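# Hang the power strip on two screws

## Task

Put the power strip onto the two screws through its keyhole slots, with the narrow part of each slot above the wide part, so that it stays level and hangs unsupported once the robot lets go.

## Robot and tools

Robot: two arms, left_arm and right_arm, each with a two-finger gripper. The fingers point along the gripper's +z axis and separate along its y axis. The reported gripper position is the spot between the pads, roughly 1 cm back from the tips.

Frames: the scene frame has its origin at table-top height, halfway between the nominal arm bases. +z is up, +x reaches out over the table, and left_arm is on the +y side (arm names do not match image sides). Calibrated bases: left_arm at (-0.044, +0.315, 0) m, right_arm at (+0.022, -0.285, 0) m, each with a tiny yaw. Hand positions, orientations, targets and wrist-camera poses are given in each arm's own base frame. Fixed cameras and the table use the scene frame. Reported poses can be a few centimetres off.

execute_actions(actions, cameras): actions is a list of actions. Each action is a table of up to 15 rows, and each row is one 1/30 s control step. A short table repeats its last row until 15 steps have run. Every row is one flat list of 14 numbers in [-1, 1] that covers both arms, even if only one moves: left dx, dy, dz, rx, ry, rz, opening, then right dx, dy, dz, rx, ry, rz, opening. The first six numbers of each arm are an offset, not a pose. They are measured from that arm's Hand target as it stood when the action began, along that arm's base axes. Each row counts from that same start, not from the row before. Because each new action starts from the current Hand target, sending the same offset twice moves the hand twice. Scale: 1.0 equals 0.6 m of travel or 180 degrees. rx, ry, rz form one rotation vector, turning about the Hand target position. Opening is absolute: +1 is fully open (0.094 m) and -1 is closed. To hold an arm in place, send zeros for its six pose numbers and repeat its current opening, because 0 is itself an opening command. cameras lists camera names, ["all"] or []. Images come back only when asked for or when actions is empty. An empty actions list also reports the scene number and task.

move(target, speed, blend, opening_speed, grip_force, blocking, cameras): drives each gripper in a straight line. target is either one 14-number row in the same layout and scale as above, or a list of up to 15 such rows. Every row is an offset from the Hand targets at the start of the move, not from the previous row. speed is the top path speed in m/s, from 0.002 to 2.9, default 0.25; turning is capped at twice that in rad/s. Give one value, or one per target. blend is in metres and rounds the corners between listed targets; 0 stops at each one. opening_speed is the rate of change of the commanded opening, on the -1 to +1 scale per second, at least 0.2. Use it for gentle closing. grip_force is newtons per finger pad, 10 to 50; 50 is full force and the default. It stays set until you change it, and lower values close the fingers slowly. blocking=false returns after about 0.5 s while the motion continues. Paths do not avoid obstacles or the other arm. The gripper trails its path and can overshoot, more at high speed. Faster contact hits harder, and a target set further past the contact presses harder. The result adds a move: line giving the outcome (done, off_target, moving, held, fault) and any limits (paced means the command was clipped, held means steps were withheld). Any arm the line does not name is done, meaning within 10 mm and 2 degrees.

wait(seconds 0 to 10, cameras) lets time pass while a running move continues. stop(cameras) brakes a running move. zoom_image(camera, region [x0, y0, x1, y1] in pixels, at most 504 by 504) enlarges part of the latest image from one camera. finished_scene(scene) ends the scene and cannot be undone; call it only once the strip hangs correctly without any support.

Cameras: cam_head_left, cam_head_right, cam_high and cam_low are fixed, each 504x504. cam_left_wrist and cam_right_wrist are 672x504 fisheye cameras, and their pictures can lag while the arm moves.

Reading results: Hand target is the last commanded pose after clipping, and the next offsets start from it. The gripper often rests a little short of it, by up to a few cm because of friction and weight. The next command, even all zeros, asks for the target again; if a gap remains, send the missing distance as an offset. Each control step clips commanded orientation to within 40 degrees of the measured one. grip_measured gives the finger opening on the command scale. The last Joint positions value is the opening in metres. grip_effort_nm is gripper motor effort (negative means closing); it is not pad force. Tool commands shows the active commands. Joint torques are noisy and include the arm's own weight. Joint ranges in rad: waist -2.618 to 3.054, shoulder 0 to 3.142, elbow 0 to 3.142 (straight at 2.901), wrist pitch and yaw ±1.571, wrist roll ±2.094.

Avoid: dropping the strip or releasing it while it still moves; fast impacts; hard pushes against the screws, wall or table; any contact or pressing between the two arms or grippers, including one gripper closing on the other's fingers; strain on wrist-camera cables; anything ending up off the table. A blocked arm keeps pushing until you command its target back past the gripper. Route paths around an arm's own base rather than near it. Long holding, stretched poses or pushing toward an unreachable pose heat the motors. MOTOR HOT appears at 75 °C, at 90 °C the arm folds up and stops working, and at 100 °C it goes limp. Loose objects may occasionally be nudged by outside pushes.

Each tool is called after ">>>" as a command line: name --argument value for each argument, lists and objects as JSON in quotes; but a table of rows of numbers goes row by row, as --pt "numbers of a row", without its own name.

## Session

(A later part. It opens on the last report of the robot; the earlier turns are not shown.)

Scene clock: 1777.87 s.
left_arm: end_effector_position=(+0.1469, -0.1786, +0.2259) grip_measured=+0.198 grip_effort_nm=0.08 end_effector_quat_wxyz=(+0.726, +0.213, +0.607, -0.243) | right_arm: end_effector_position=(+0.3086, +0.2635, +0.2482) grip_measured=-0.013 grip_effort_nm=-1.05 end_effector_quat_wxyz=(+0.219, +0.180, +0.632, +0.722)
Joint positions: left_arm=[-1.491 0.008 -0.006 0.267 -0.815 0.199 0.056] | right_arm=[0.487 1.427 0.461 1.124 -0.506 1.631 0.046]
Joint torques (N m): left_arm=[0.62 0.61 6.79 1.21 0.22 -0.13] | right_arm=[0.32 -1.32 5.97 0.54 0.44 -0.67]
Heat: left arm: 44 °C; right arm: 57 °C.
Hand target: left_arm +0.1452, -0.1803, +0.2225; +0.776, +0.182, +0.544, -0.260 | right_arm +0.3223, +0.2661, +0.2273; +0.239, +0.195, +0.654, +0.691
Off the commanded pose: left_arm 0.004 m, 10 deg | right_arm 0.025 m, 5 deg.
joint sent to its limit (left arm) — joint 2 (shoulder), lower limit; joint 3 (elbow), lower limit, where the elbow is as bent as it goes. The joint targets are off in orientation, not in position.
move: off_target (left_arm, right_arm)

>>> move --pt "0 0 0 0 0 0 0.2 0 0 -0.01 -0.03 0.021 0 -0.4" --pt "0 0 0 0 0 0 0.2 0.006 -0.004 -0.02 -0.03 0.021 0 -0.4" --pt "0 0 0 0 0 0 0.2 -0.006 0.004 -0.03 -0.03 0.021 0 -0.4" --pt "0 0 0 0 0 0 0.2 0 0 -0.03 -0.03 0.021 0 -0.4" --speed 0.03 --cameras '["cam_head_left","cam_high","cam_left_wrist"]'

>>> zoom_image --camera "cam_high" --region '[230, 150, 350, 270]'

>>> zoom_image --camera "cam_left_wrist" --region '[230, 90, 330, 190]'

>>> zoom_image --camera "cam_head_left" --region '[225, 220, 325, 320]'

Scene clock: 1792.17 s.
left_arm: end_effector_position=(+0.1469, -0.1786, +0.2259) grip_measured=+0.198 grip_effort_nm=0.08 end_effector_quat_wxyz=(+0.726, +0.213, +0.607, -0.243) | right_arm: end_effector_position=(+0.3076, +0.2649, +0.2472) grip_measured=-0.013 grip_effort_nm=-1.05 end_effector_quat_wxyz=(+0.215, +0.183, +0.653, +0.703)
Joint positions: left_arm=[-1.491 0.008 -0.006 0.267 -0.815 0.199 0.056] | right_arm=[0.49 1.37 0.487 0.976 -0.509 1.592 0.046]
Joint torques (N m): left_arm=[0.61 0.69 6.69 1.22 0.23 -0.13] | right_arm=[-0.13 -0.65 5.57 0.19 0.36 -0.84]
Heat: left arm: 44 °C; right arm: 53 °C.
Hand target: left_arm +0.1452, -0.1803, +0.2225; +0.776, +0.182, +0.544, -0.260 | right_arm +0.3223, +0.2661, +0.2093; +0.226, +0.206, +0.693, +0.653
Off the commanded pose: left_arm 0.004 m, 10 deg | right_arm 0.041 m, 8 deg.
joint sent to its limit (left arm) — joint 2 (shoulder), lower limit; joint 3 (elbow), lower limit, where the elbow is as bent as it goes. The joint targets are off in orientation, not in position.
move: off_target (left_arm, right_arm)
camera_calibration:
cam_left_wrist: T_world_to_cam=[[-0.605085, -0.789535, -0.102498, -0.0301632], [-0.319175, 0.358498, -0.877272, 0.314654], [0.729383, -0.49811, -0.468922, 0.0121651], [0, 0, 0, 1]] pos_world=[0.0733054, -0.130558, 0.27865]
Images, in order (width x height): cam_head_left 504x504, cam_high 504x504, cam_left_wrist 672x504.

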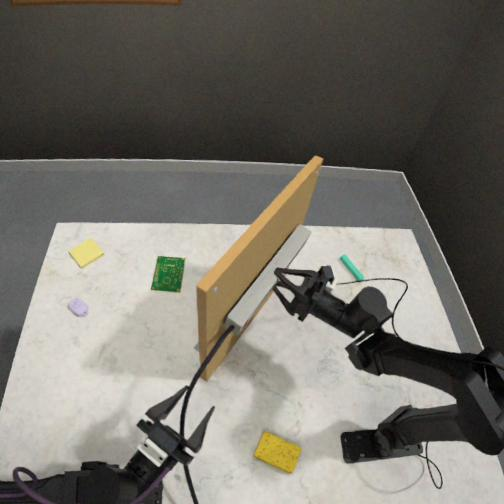

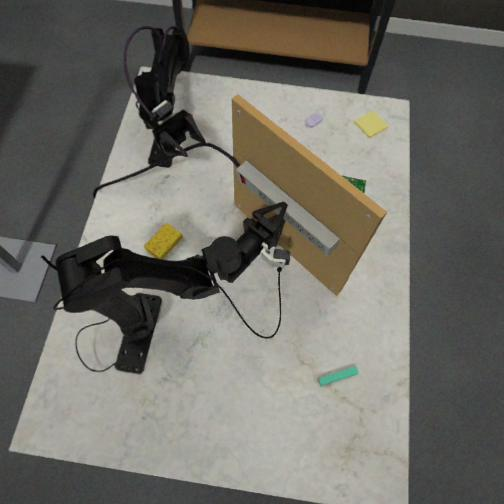

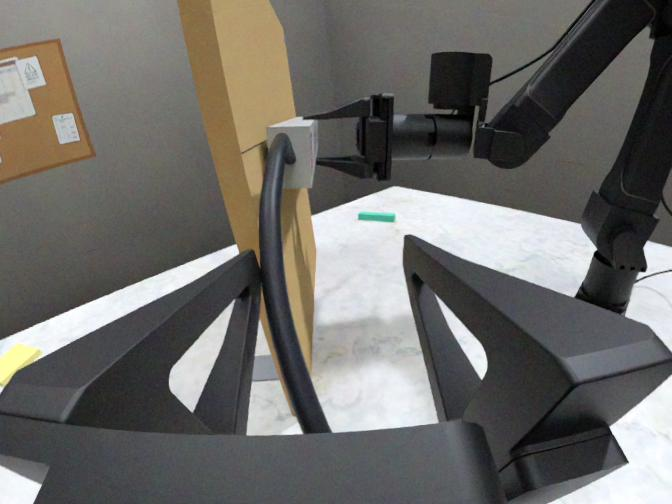

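Scaled by 4.200 from the camera's 504x504 image, which has a finer 720x720 frame.

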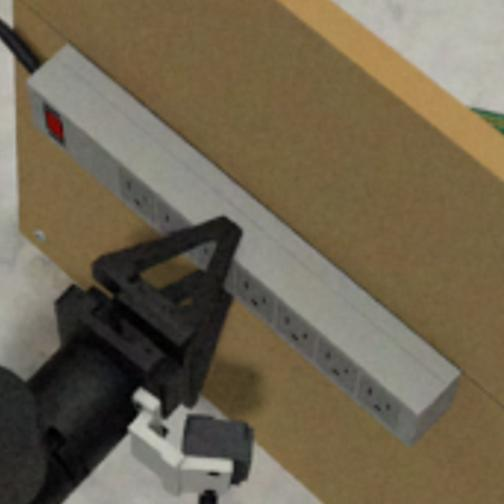

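Scaled by 5.040 from the camera's 672x504 image, which has a finer 960x720 frame.

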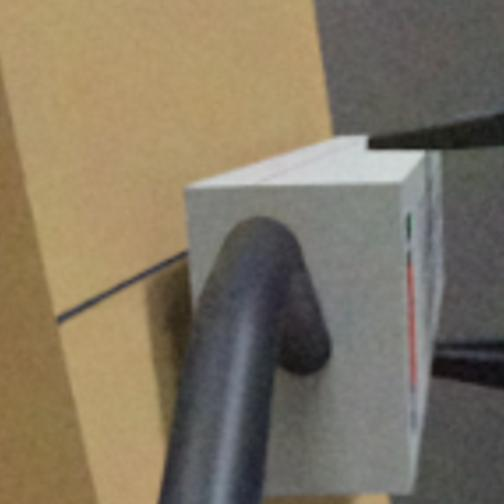

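Scaled by 5.040 from the camera's 504x504 image, which has a finer 720x720 frame.

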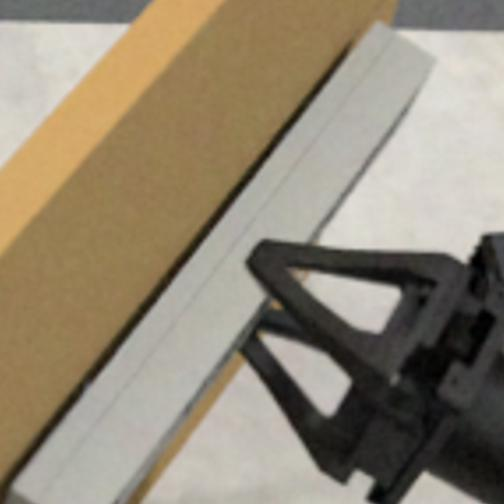

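>>> move --pt "0 0 0 0 0 0 0.2 -0.008 -0.011 0.14 -0.015 0.026 0 -0.4" --pt "0 0 0 0 0 0 0.2 -0.008 -0.011 0.125 -0.015 0.026 0 -0.4" --speed 0.04

Scene clock: 1807.13 s.
left_arm: end_effector_position=(+0.1469, -0.1786, +0.2259) grip_measured=+0.198 grip_effort_nm=0.08 end_effector_quat_wxyz=(+0.726, +0.213, +0.607, -0.243) | right_arm: end_effector_position=(+0.3079, +0.2646, +0.2592) grip_measured=-0.013 grip_effort_nm=-1.05 end_effector_quat_wxyz=(+0.178, +0.219, +0.739, +0.611)
Joint positions: left_arm=[-1.491 0.008 -0.006 0.267 -0.815 0.199 0.056] | right_arm=[0.495 1.212 0.743 0.252 -0.496 1.471 0.046]
Joint torques (N m): left_arm=[0.62 0.7 6.72 1.22 0.22 -0.12] | right_arm=[-0.72 -5.05 8.62 1.28 0.17 0.27]
Heat: left arm: 43 °C; right arm: 50 °C.
Hand target: left_arm +0.1452, -0.1803, +0.2225; +0.776, +0.182, +0.544, -0.260 | right_arm +0.3175, +0.2595, +0.2843; +0.202, +0.227, +0.717, +0.627
Off the commanded pose: left_arm 0.004 m, 10 deg | right_arm 0.027 m, 4 deg.
joint sent to its limit (left arm) — joint 2 (shoulder), lower limit; joint 3 (elbow), lower limit, where the elbow is as bent as it goes. The joint targets are off in orientation, not in position.
move: off_target (left_arm, right_arm)

>>> move --target '[0,0,0,0,0,0,0.2,0,0,0,0.03,-0.0215,0,-0.4]' --speed 0.04 --cameras '["cam_head_left","cam_high","cam_left_wrist"]'

>>> zoom_image --camera "cam_high" --region '[230, 150, 350, 270]'

>>> zoom_image --camera "cam_left_wrist" --region '[230, 90, 330, 190]'

>>> zoom_image --camera "cam_head_left" --region '[225, 220, 325, 320]'

Scene clock: 1820.43 s.
left_arm: end_effector_position=(+0.1469, -0.1786, +0.2259) grip_measured=+0.198 grip_effort_nm=0.08 end_effector_quat_wxyz=(+0.726, +0.213, +0.607, -0.243) | right_arm: end_effector_position=(+0.3075, +0.2645, +0.2585) grip_measured=-0.013 grip_effort_nm=-1.05 end_effector_quat_wxyz=(+0.185, +0.217, +0.715, +0.638)
Joint positions: left_arm=[-1.491 0.008 -0.006 0.267 -0.815 0.199 0.056] | right_arm=[0.495 1.22 0.668 0.418 -0.496 1.519 0.046]
Joint torques (N m): left_arm=[0.59 0.68 6.72 1.22 0.22 -0.12] | right_arm=[-1.02 -3.88 6.38 2.05 0.13 0.35]
Heat: left arm: 43 °C; right arm: 52 °C.
Hand target: left_arm +0.1452, -0.1803, +0.2225; +0.776, +0.182, +0.544, -0.260 | right_arm +0.3175, +0.2595, +0.2843; +0.216, +0.215, +0.679, +0.668
Off the commanded pose: left_arm 0.004 m, 10 deg | right_arm 0.028 m, 6 deg.
joint sent to its limit (left arm) — joint 2 (shoulder), lower limit; joint 3 (elbow), lower limit, where the elbow is as bent as it goes. The joint targets are off in orientation, not in position.
move: off_target (left_arm, right_arm)
camera_calibration:
cam_left_wrist: T_world_to_cam=[[-0.605085, -0.789535, -0.102498, -0.0301632], [-0.319175, 0.358498, -0.877272, 0.314654], [0.729383, -0.49811, -0.468922, 0.0121651], [0, 0, 0, 1]] pos_world=[0.0733054, -0.130558, 0.27865]
Images, in order (width x height): cam_head_left 504x504, cam_high 504x504, cam_left_wrist 672x504.

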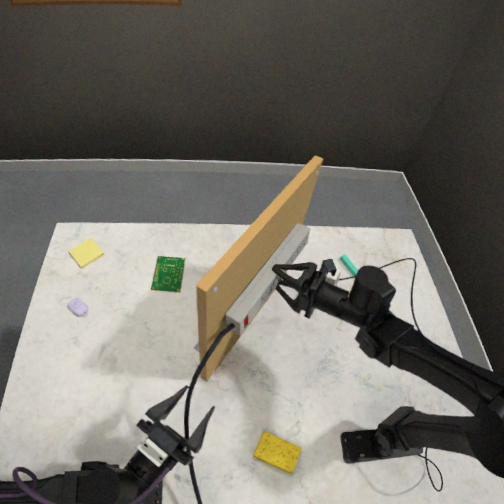

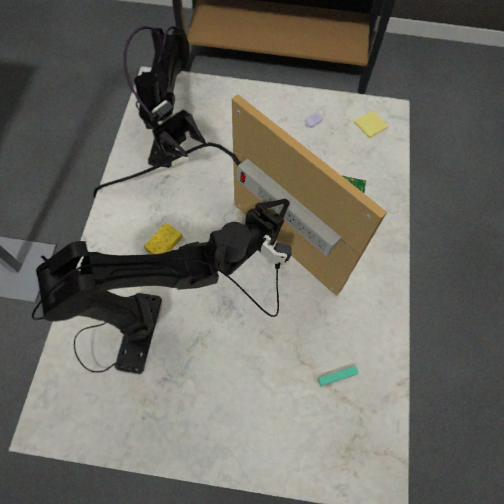

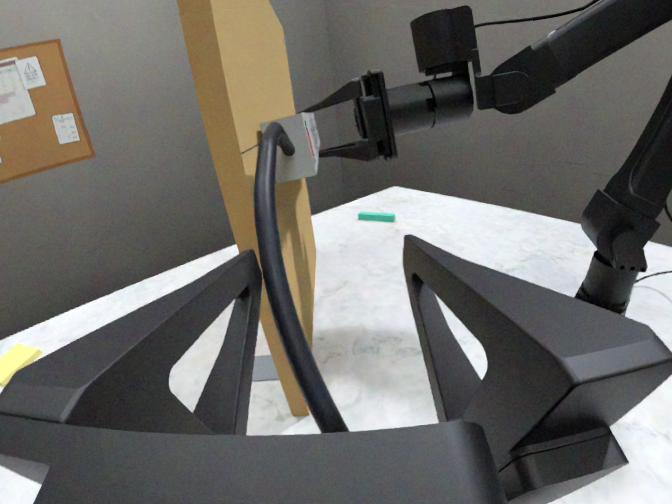

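Scaled by 4.200 from the camera's 504x504 image, which has a finer 720x720 frame.

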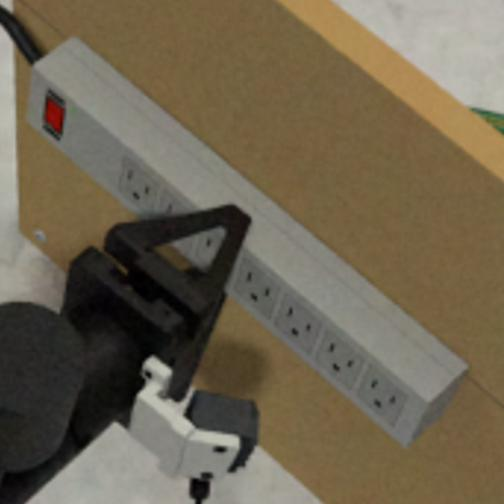

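Scaled by 5.040 from the camera's 672x504 image, which has a finer 960x720 frame.

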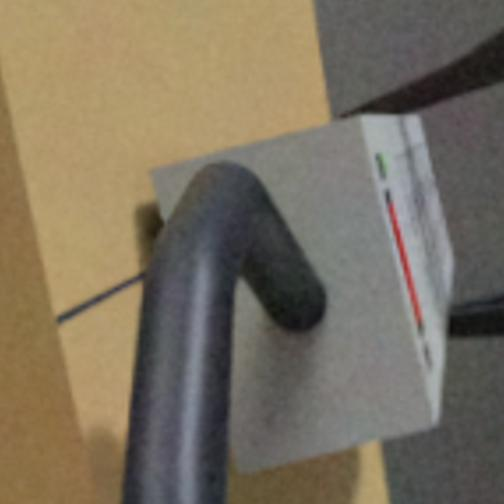

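Scaled by 5.040 from the camera's 504x504 image, which has a finer 720x720 frame.

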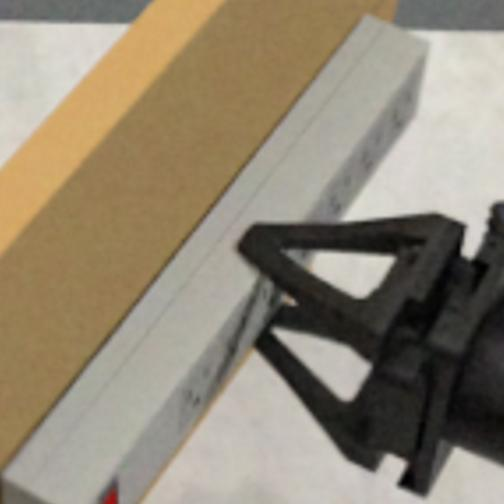

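>>> move --pt "0 0 0 0 0 0 0.2 0 0 0 0.018 -0.0125 0 -0.4" --pt "0 0 0 0 0 0 0.2 0.012 0.018 0 0.018 -0.0125 0 -0.4" --speed 0.04 --cameras '["cam_head_left","cam_high","cam_left_wrist"]'

>>> zoom_image --camera "cam_high" --region '[230, 150, 350, 270]'

>>> zoom_image --camera "cam_left_wrist" --region '[230, 90, 330, 190]'

>>> zoom_image --camera "cam_head_left" --region '[225, 220, 325, 320]'

Scene clock: 1832.07 s.
left_arm: end_effector_position=(+0.1469, -0.1786, +0.2259) grip_measured=+0.198 grip_effort_nm=0.08 end_effector_quat_wxyz=(+0.726, +0.213, +0.607, -0.243) | right_arm: end_effector_position=(+0.3112, +0.2672, +0.2556) grip_measured=-0.013 grip_effort_nm=-1.05 end_effector_quat_wxyz=(+0.190, +0.208, +0.693, +0.663)
Joint positions: left_arm=[-1.491 0.008 -0.006 0.267 -0.815 0.199 0.056] | right_arm=[0.492 1.273 0.612 0.607 -0.508 1.557 0.046]
Joint torques (N m): left_arm=[0.58 0.66 6.75 1.23 0.21 -0.14] | right_arm=[0.64 -1.88 8.35 1.99 0.45 0.34]
Heat: left arm: 43 °C; right arm: 55 °C.
Hand target: left_arm +0.1452, -0.1803, +0.2225; +0.776, +0.182, +0.544, -0.260 | right_arm +0.3247, +0.2703, +0.2843; +0.223, +0.208, +0.656, +0.691
Off the commanded pose: left_arm 0.004 m, 10 deg | right_arm 0.032 m, 6 deg.
joint sent to its limit (left arm) — joint 2 (shoulder), lower limit; joint 3 (elbow), lower limit, where the elbow is as bent as it goes. The joint targets are off in orientation, not in position.
move: off_target (left_arm, right_arm)
camera_calibration:
cam_left_wrist: T_world_to_cam=[[-0.605085, -0.789535, -0.102498, -0.0301632], [-0.319175, 0.358498, -0.877272, 0.314654], [0.729383, -0.49811, -0.468922, 0.0121651], [0, 0, 0, 1]] pos_world=[0.0733054, -0.130558, 0.27865]
Images, in order (width x height): cam_head_left 504x504, cam_high 504x504, cam_left_wrist 672x504.

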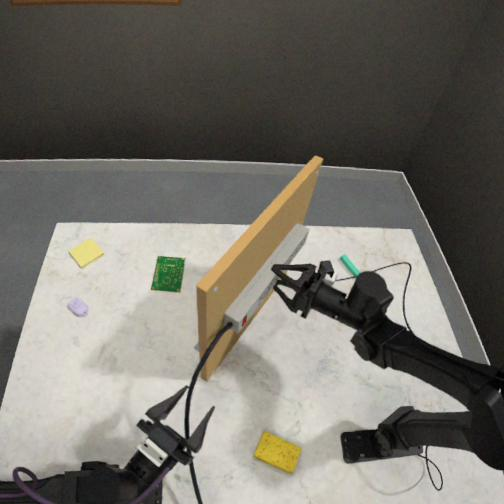

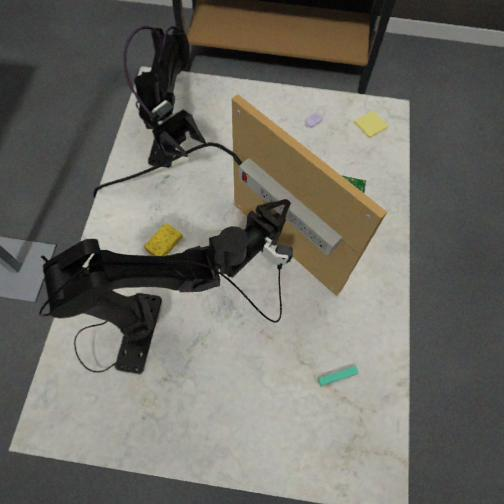

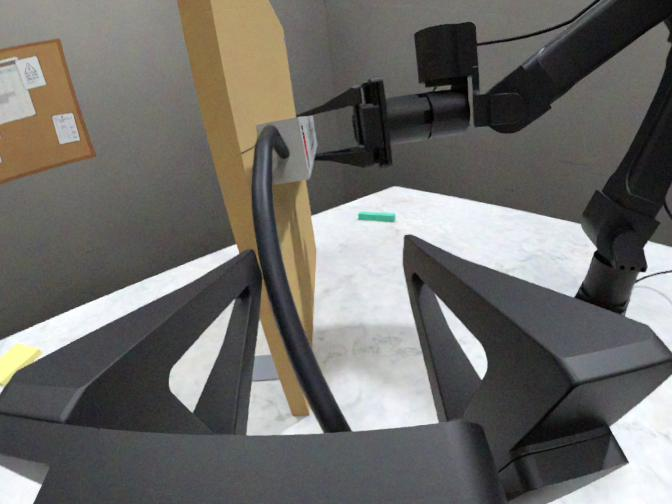

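Scaled by 4.200 from the camera's 504x504 image, which has a finer 720x720 frame.

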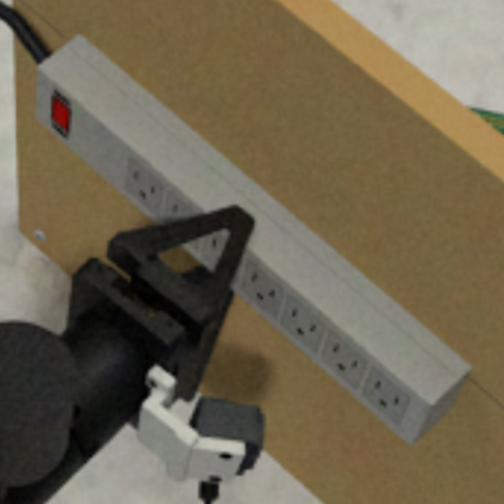

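Scaled by 5.040 from the camera's 672x504 image, which has a finer 960x720 frame.

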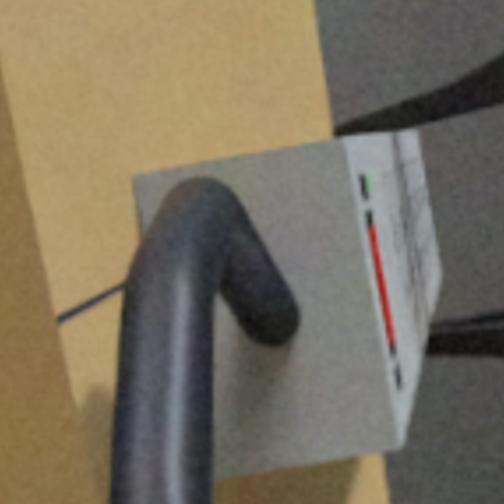

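Scaled by 5.040 from the camera's 504x504 image, which has a finer 720x720 frame.

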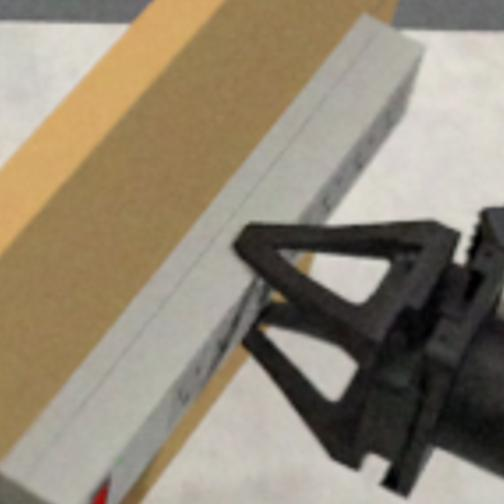

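>>> move --pt "0 0 0 0 0 0 0.2 -0.012 -0.002 0 0 0 0 -0.4" --pt "0 0 0 0 0 0 0.2 -0.012 -0.002 -0.05 -0.008 0.006 0 -0.4" --speed 0.03 --cameras '["cam_head_left","cam_high","cam_left_wrist"]'

>>> zoom_image --camera "cam_high" --region '[230, 150, 350, 270]'

>>> zoom_image --camera "cam_left_wrist" --region '[230, 90, 330, 190]'

>>> zoom_image --camera "cam_head_left" --region '[225, 220, 325, 320]'

Scene clock: 1848.57 s.
left_arm: end_effector_position=(+0.1469, -0.1786, +0.2259) grip_measured=+0.198 grip_effort_nm=0.08 end_effector_quat_wxyz=(+0.726, +0.213, +0.607, -0.243) | right_arm: end_effector_position=(+0.3106, +0.2681, +0.2530) grip_measured=-0.013 grip_effort_nm=-1.05 end_effector_quat_wxyz=(+0.200, +0.204, +0.677, +0.679)
Joint positions: left_arm=[-1.491 0.008 -0.006 0.267 -0.815 0.199 0.056] | right_arm=[0.501 1.302 0.565 0.739 -0.491 1.577 0.046]
Joint torques (N m): left_arm=[0.62 0.66 6.75 1.21 0.24 -0.13] | right_arm=[0.92 -2.06 5.93 1.46 0.43 0.02]
Heat: left arm: 43 °C; right arm: 54 °C.
Hand target: left_arm +0.1452, -0.1803, +0.2225; +0.776, +0.182, +0.544, -0.260 | right_arm +0.3175, +0.2691, +0.2543; +0.219, +0.211, +0.666, +0.681
Off the commanded pose: left_arm 0.004 m, 10 deg | right_arm 0.007 m, 3 deg.
joint sent to its limit (left arm) — joint 2 (shoulder), lower limit; joint 3 (elbow), lower limit, where the elbow is as bent as it goes. The joint targets are off in orientation, not in position.
move: off_target (left_arm, right_arm)
camera_calibration:
cam_left_wrist: T_world_to_cam=[[-0.605085, -0.789535, -0.102498, -0.0301632], [-0.319175, 0.358498, -0.877272, 0.314654], [0.729383, -0.49811, -0.468922, 0.0121651], [0, 0, 0, 1]] pos_world=[0.0733054, -0.130558, 0.27865]
Images, in order (width x height): cam_head_left 504x504, cam_high 504x504, cam_left_wrist 672x504.

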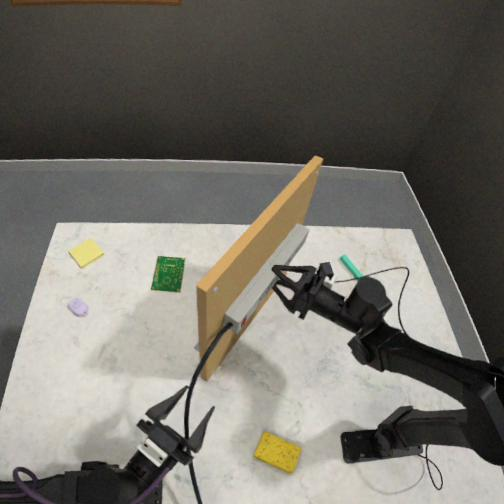

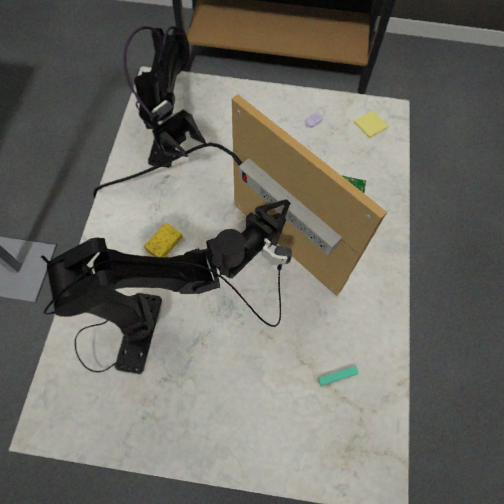

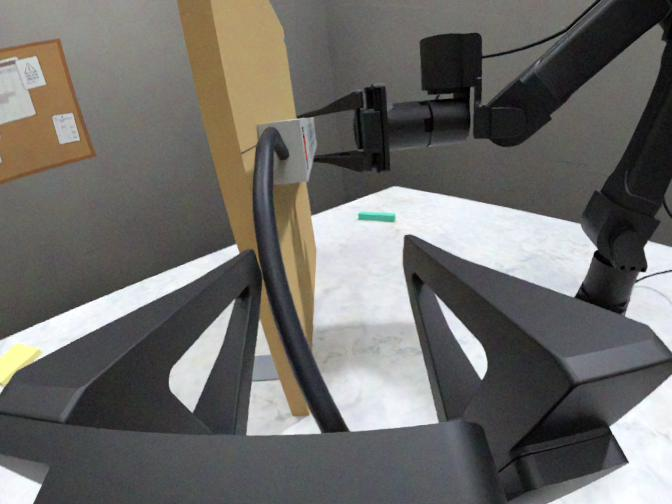

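Scaled by 4.200 from the camera's 504x504 image, which has a finer 720x720 frame.

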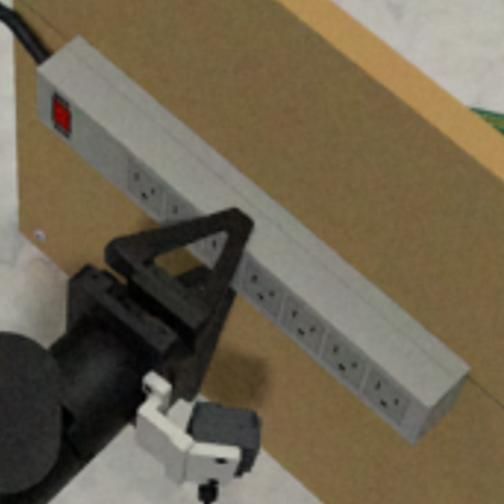

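Scaled by 5.040 from the camera's 672x504 image, which has a finer 960x720 frame.

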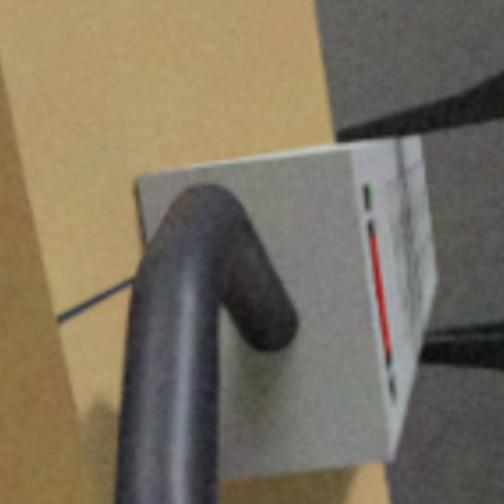

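Scaled by 5.040 from the camera's 504x504 image, which has a finer 720x720 frame.

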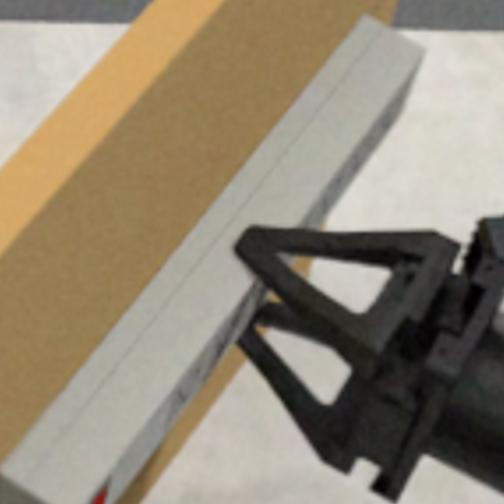

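>>> move --pt "0 0 0 0 0 0 0.2 0.006 -0.004 -0.02 0 0 0 -0.4" --pt "0 0 0 0 0 0 0.2 -0.006 0.004 -0.035 0 0 0 -0.4" --pt "0 0 0 0 0 0 0.2 0.006 -0.004 -0.045 0 0 0 -0.4" --pt "0 0 0 0 0 0 0.2 -0.003 0.002 -0.055 -0.01 0.007 0 -0.4" --speed 0.03 --cameras '["cam_head_left","cam_high","cam_left_wrist"]'

>>> zoom_image --camera "cam_high" --region '[230, 150, 350, 270]'

>>> zoom_image --camera "cam_left_wrist" --region '[230, 90, 330, 190]'

>>> zoom_image --camera "cam_head_left" --region '[225, 220, 325, 320]'

Scene clock: 1864.60 s.
left_arm: end_effector_position=(+0.1469, -0.1786, +0.2259) grip_measured=+0.198 grip_effort_nm=0.08 end_effector_quat_wxyz=(+0.726, +0.213, +0.607, -0.243) | right_arm: end_effector_position=(+0.3105, +0.2676, +0.2501) grip_measured=-0.013 grip_effort_nm=-1.05 end_effector_quat_wxyz=(+0.211, +0.191, +0.652, +0.703)
Joint positions: left_arm=[-1.491 0.008 -0.006 0.267 -0.815 0.199 0.056] | right_arm=[0.499 1.371 0.507 0.953 -0.493 1.606 0.046]
Joint torques (N m): left_arm=[0.62 0.69 6.76 1.23 0.22 -0.13] | right_arm=[1.39 -3.11 4.72 0.36 0.46 -0.45]
Heat: left arm: 43 °C; right arm: 52 °C.
Hand target: left_arm +0.1452, -0.1803, +0.2225; +0.776, +0.182, +0.544, -0.260 | right_arm +0.3157, +0.2703, +0.2213; +0.215, +0.215, +0.679, +0.668
Off the commanded pose: left_arm 0.004 m, 10 deg | right_arm 0.029 m, 6 deg.
joint sent to its limit (left arm) — joint 2 (shoulder), lower limit; joint 3 (elbow), lower limit, where the elbow is as bent as it goes. The joint targets are off in orientation, not in position.
move: off_target (left_arm, right_arm)
camera_calibration:
cam_left_wrist: T_world_to_cam=[[-0.605085, -0.789535, -0.102498, -0.0301632], [-0.319175, 0.358498, -0.877272, 0.314654], [0.729383, -0.49811, -0.468922, 0.0121651], [0, 0, 0, 1]] pos_world=[0.0733054, -0.130558, 0.27865]
Images, in order (width x height): cam_head_left 504x504, cam_high 504x504, cam_left_wrist 672x504.

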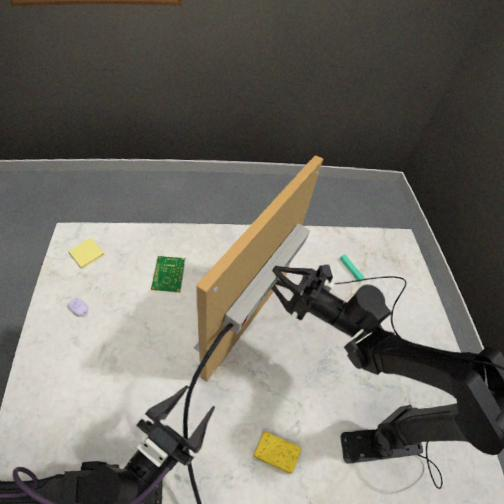

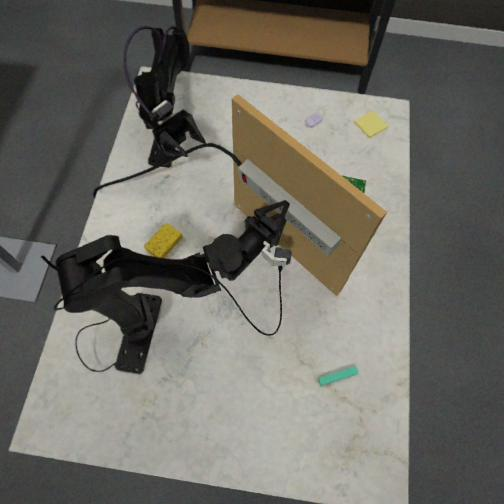

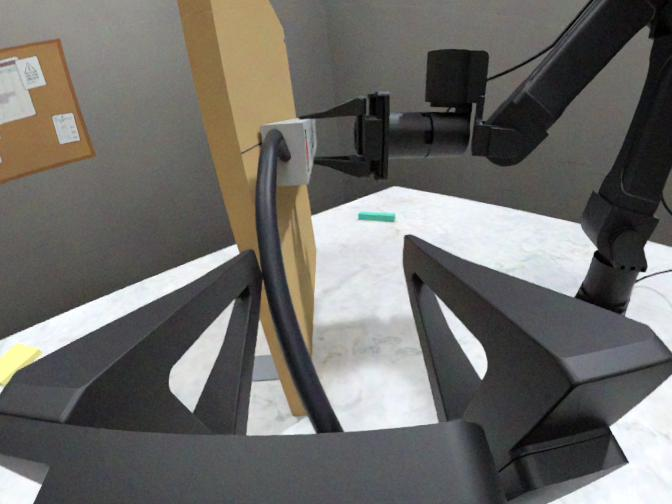

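Scaled by 4.200 from the camera's 504x504 image, which has a finer 720x720 frame.

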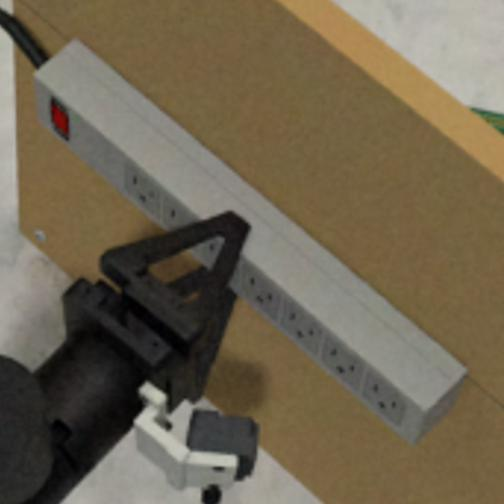

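Scaled by 5.040 from the camera's 672x504 image, which has a finer 960x720 frame.

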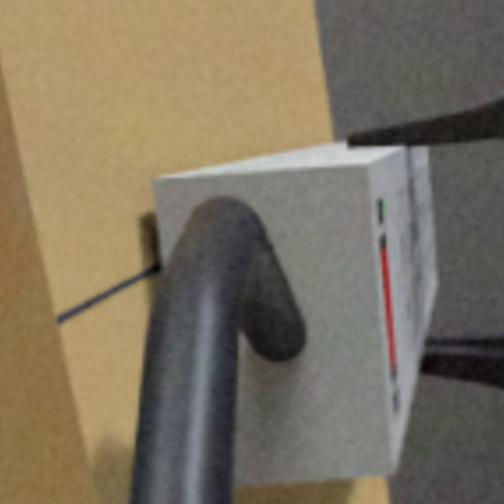

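Scaled by 5.040 from the camera's 504x504 image, which has a finer 720x720 frame.

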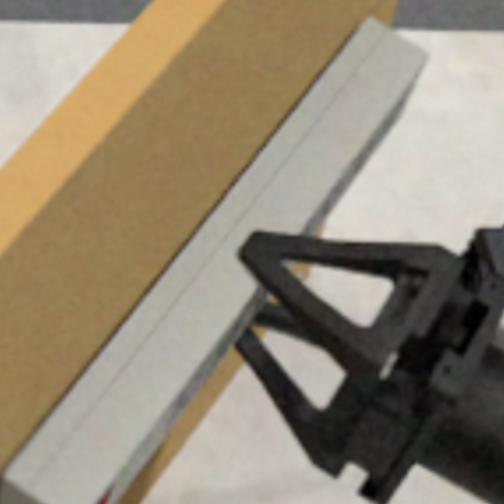

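>>> move --pt "0 0 0 0 0 0 0.2 0.006 0.008 0.075 0 0 0 -0.4" --speed 0.04

>>> move --pt "0 0 0 0 0 0 0.2 0 0 0 0 0 0 0.07" --opening_speed 0.2 --cameras '["cam_head_left","cam_high","cam_left_wrist","cam_right_wrist"]'

>>> zoom_image --camera "cam_high" --region '[230, 150, 350, 270]'

>>> zoom_image --camera "cam_left_wrist" --region '[230, 90, 330, 190]'

>>> zoom_image --camera "cam_head_left" --region '[225, 220, 325, 320]'

Scene clock: 1882.33 s.
left_arm: end_effector_position=(+0.1465, -0.1791, +0.2259) grip_measured=+0.198 grip_effort_nm=0.08 end_effector_quat_wxyz=(+0.725, +0.214, +0.607, -0.244) | right_arm: end_effector_position=(+0.3098, +0.2684, +0.2425) grip_measured=-0.013 grip_effort_nm=-1.05 end_effector_quat_wxyz=(+0.201, +0.210, +0.691, +0.662)
Joint positions: left_arm=[-1.493 0.008 -0.006 0.267 -0.814 0.199 0.056] | right_arm=[0.512 1.295 0.563 0.683 -0.468 1.549 0.046]
Joint torques (N m): left_arm=[0.61 0.65 6.76 1.2 0.24 -0.13] | right_arm=[1.33 -4.26 11.19 0.73 0.35 0.11]
Heat: left arm: 43 °C; right arm: 48 °C.
Hand target: left_arm +0.1452, -0.1803, +0.2225; +0.776, +0.182, +0.544, -0.260 | right_arm +0.3193, +0.2751, +0.2663; +0.215, +0.215, +0.679, +0.668
Off the commanded pose: left_arm 0.004 m, 10 deg | right_arm 0.027 m, 2 deg.
joint sent to its limit (left arm) — joint 2 (shoulder), lower limit; joint 3 (elbow), lower limit, where the elbow is as bent as it goes. The joint targets are off in orientation, not in position.
move: off_target (left_arm, right_arm)

Scene clock: 1885.57 s.
left_arm: end_effector_position=(+0.1465, -0.1791, +0.2259) grip_measured=+0.198 grip_effort_nm=0.08 end_effector_quat_wxyz=(+0.725, +0.214, +0.607, -0.244) | right_arm: end_effector_position=(+0.3129, +0.2710, +0.2450) grip_measured=+0.068 grip_effort_nm=0.08 end_effector_quat_wxyz=(+0.201, +0.224, +0.690, +0.658)
Joint positions: left_arm=[-1.493 0.008 -0.006 0.267 -0.814 0.199 0.056] | right_arm=[0.527 1.295 0.586 0.65 -0.434 1.563 0.05]
Joint torques (N m): left_arm=[0.59 0.65 6.79 1.22 0.23 -0.15] | right_arm=[0.5 -4.16 9.74 0.99 0.05 0.03]
Heat: left arm: 43 °C; right arm: 48 °C.
Hand target: left_arm +0.1452, -0.1803, +0.2225; +0.776, +0.182, +0.544, -0.260 | right_arm +0.3193, +0.2751, +0.2663; +0.215, +0.215, +0.679, +0.668
Off the commanded pose: left_arm 0.004 m, 10 deg | right_arm 0.023 m, 3 deg.
joint sent to its limit (left arm) — joint 2 (shoulder), lower limit; joint 3 (elbow), lower limit, where the elbow is as bent as it goes. The joint targets are off in orientation, not in position.
move: off_target (left_arm, right_arm)
camera_calibration:
cam_left_wrist: T_world_to_cam=[[-0.607465, -0.78767, -0.10277, -0.0300072], [-0.317769, 0.35954, -0.877356, 0.314686], [0.728017, -0.500306, -0.468705, 0.0120367], [0, 0, 0, 1]] pos_world=[0.0730063, -0.130756, 0.27865]
cam_right_wrist: T_world_to_cam=[[-0.11009, -0.00262124, -0.993918, 0.276552], [-0.993511, -0.0284666, 0.11012, 0.298368], [-0.0285821, 0.999591, 0.000529657, -0.156615], [0, 0, 0, 1]] pos_world=[0.322401, 0.16577, 0.242096]
Images, in order (width x height): cam_head_left 504x504, cam_high 504x504, cam_left_wrist 672x504, cam_right_wrist 672x504.

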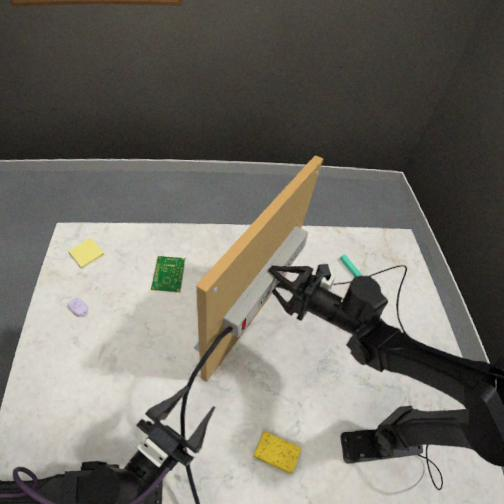

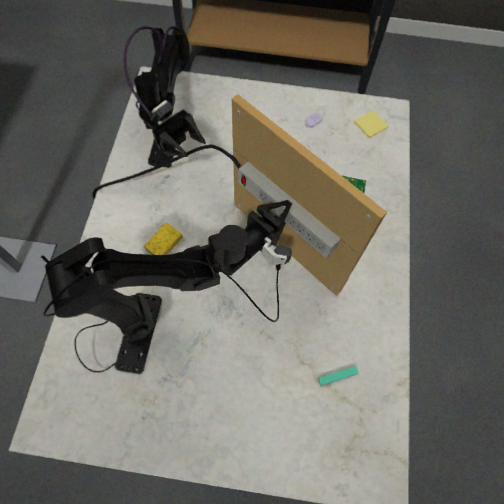

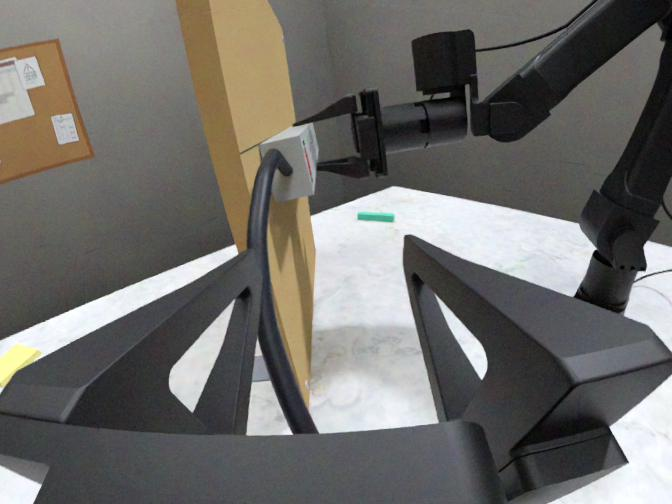

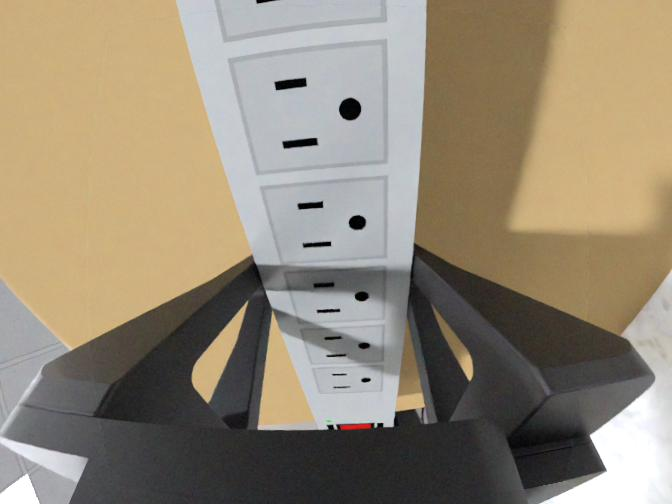

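Scaled by 4.200 from the camera's 504x504 image, which has a finer 720x720 frame.

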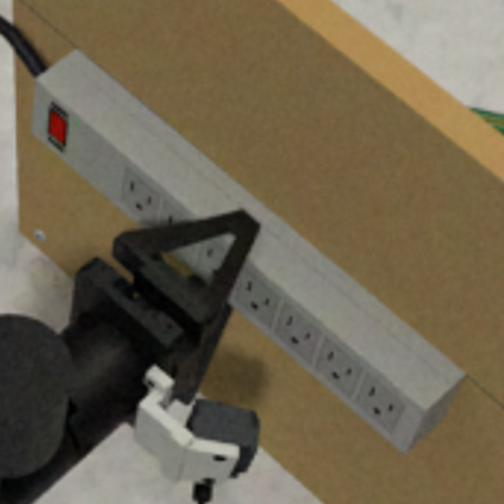

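Scaled by 5.040 from the camera's 672x504 image, which has a finer 960x720 frame.

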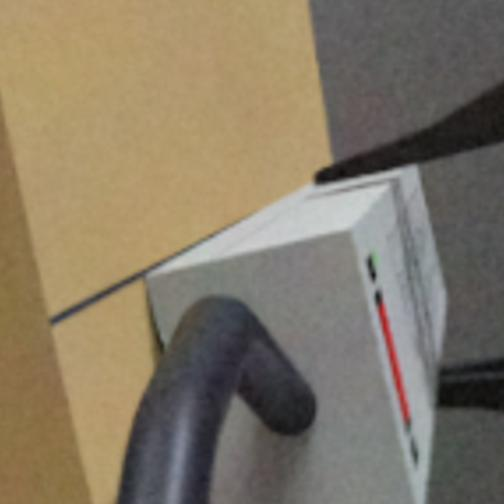

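Scaled by 5.040 from the camera's 504x504 image, which has a finer 720x720 frame.

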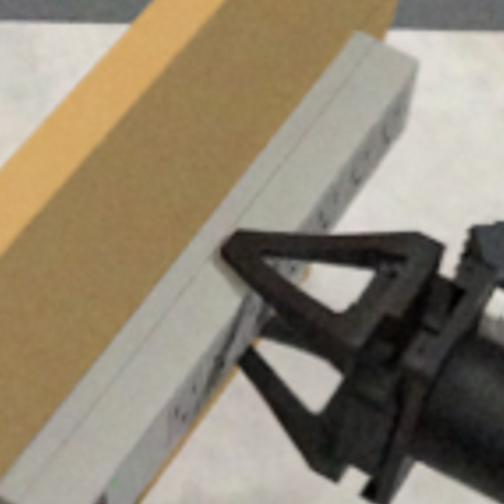

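>>> move --target '[0,0,0,0,0,0,0.2,0,0,0,0,0,0,0.25]' --opening_speed 0.2 --cameras '["cam_head_left","cam_high","cam_left_wrist"]'

>>> zoom_image --camera "cam_left_wrist" --region '[230, 90, 430, 250]'

>>> zoom_image --camera "cam_high" --region '[230, 150, 350, 270]'

>>> zoom_image --camera "cam_head_left" --region '[225, 220, 325, 320]'

Scene clock: 1917.83 s.
left_arm: end_effector_position=(+0.1465, -0.1791, +0.2259) grip_measured=+0.198 grip_effort_nm=0.08 end_effector_quat_wxyz=(+0.725, +0.214, +0.607, -0.244) | right_arm: end_effector_position=(+0.3137, +0.2708, +0.2464) grip_measured=+0.248 grip_effort_nm=0.09 end_effector_quat_wxyz=(+0.202, +0.224, +0.689, +0.659)
Joint positions: left_arm=[-1.493 0.008 -0.006 0.267 -0.814 0.199 0.056] | right_arm=[0.527 1.295 0.589 0.65 -0.431 1.563 0.059]
Joint torques (N m): left_arm=[0.64 0.62 6.65 1.23 0.23 -0.13] | right_arm=[0.57 -4.07 9.58 1.01 0.02 0]
Heat: left arm: 43 °C; right arm: 47 °C.
Hand target: left_arm +0.1452, -0.1803, +0.2225; +0.776, +0.182, +0.544, -0.260 | right_arm +0.3193, +0.2751, +0.2663; +0.215, +0.215, +0.679, +0.668
Off the commanded pose: left_arm 0.004 m, 10 deg | right_arm 0.021 m, 2 deg.
joint sent to its limit (left arm) — joint 2 (shoulder), lower limit; joint 3 (elbow), lower limit, where the elbow is as bent as it goes. The joint targets are off in orientation, not in position.
move: off_target (left_arm, right_arm)
camera_calibration:
cam_left_wrist: T_world_to_cam=[[-0.607465, -0.78767, -0.10277, -0.0300072], [-0.317769, 0.35954, -0.877356, 0.314686], [0.728017, -0.500306, -0.468705, 0.0120367], [0, 0, 0, 1]] pos_world=[0.0730063, -0.130756, 0.27865]
Images, in order (width x height): cam_head_left 504x504, cam_high 504x504, cam_left_wrist 672x504.

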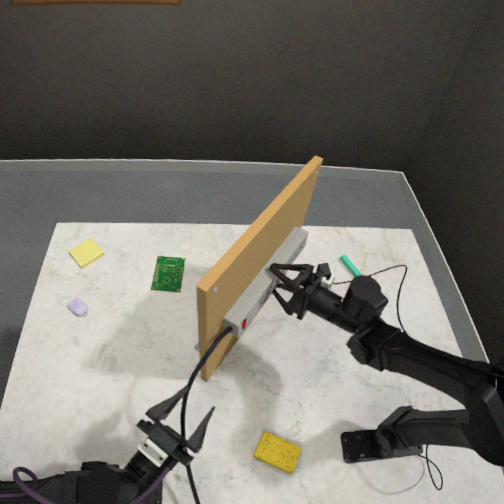

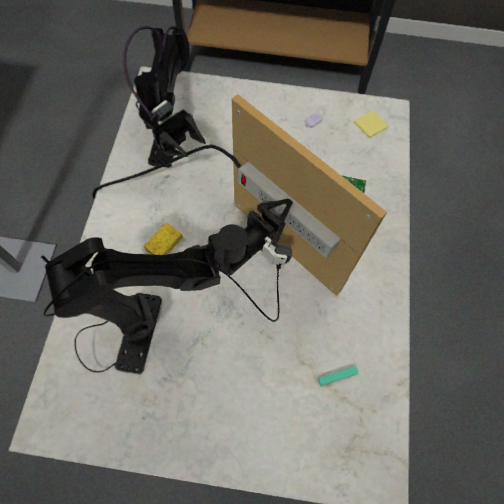

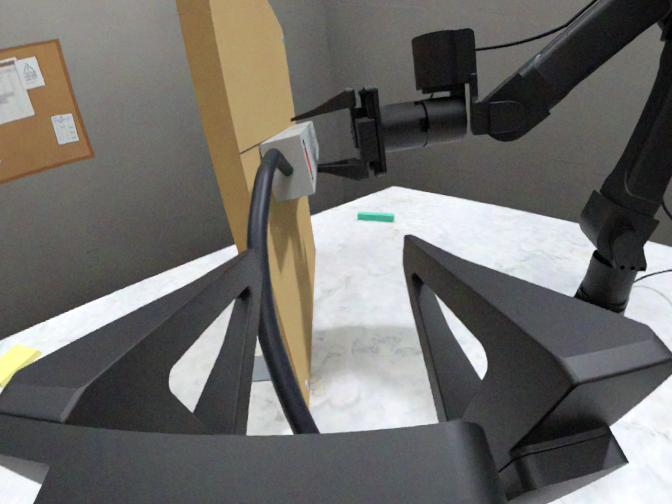

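Scaled by 2.520 from the camera's 672x504 image, which has a finer 960x720 frame.

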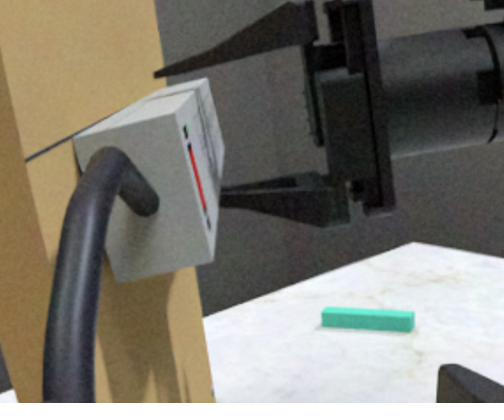

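Scaled by 4.200 from the camera's 504x504 image, which has a finer 720x720 frame.

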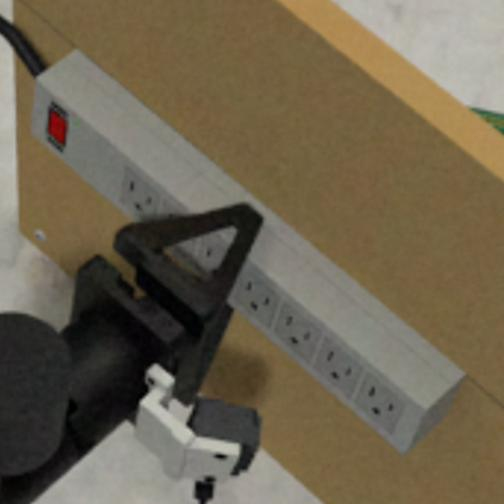

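Scaled by 5.040 from the camera's 504x504 image, which has a finer 720x720 frame.

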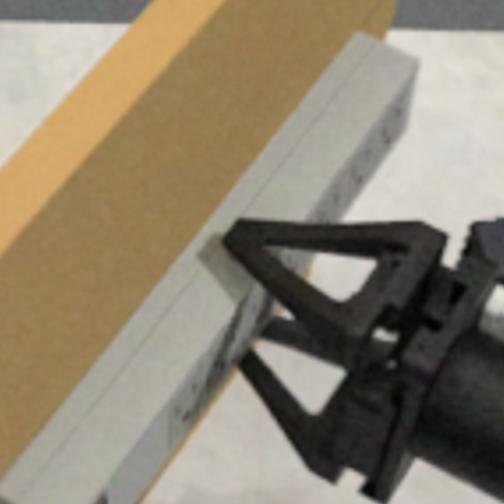

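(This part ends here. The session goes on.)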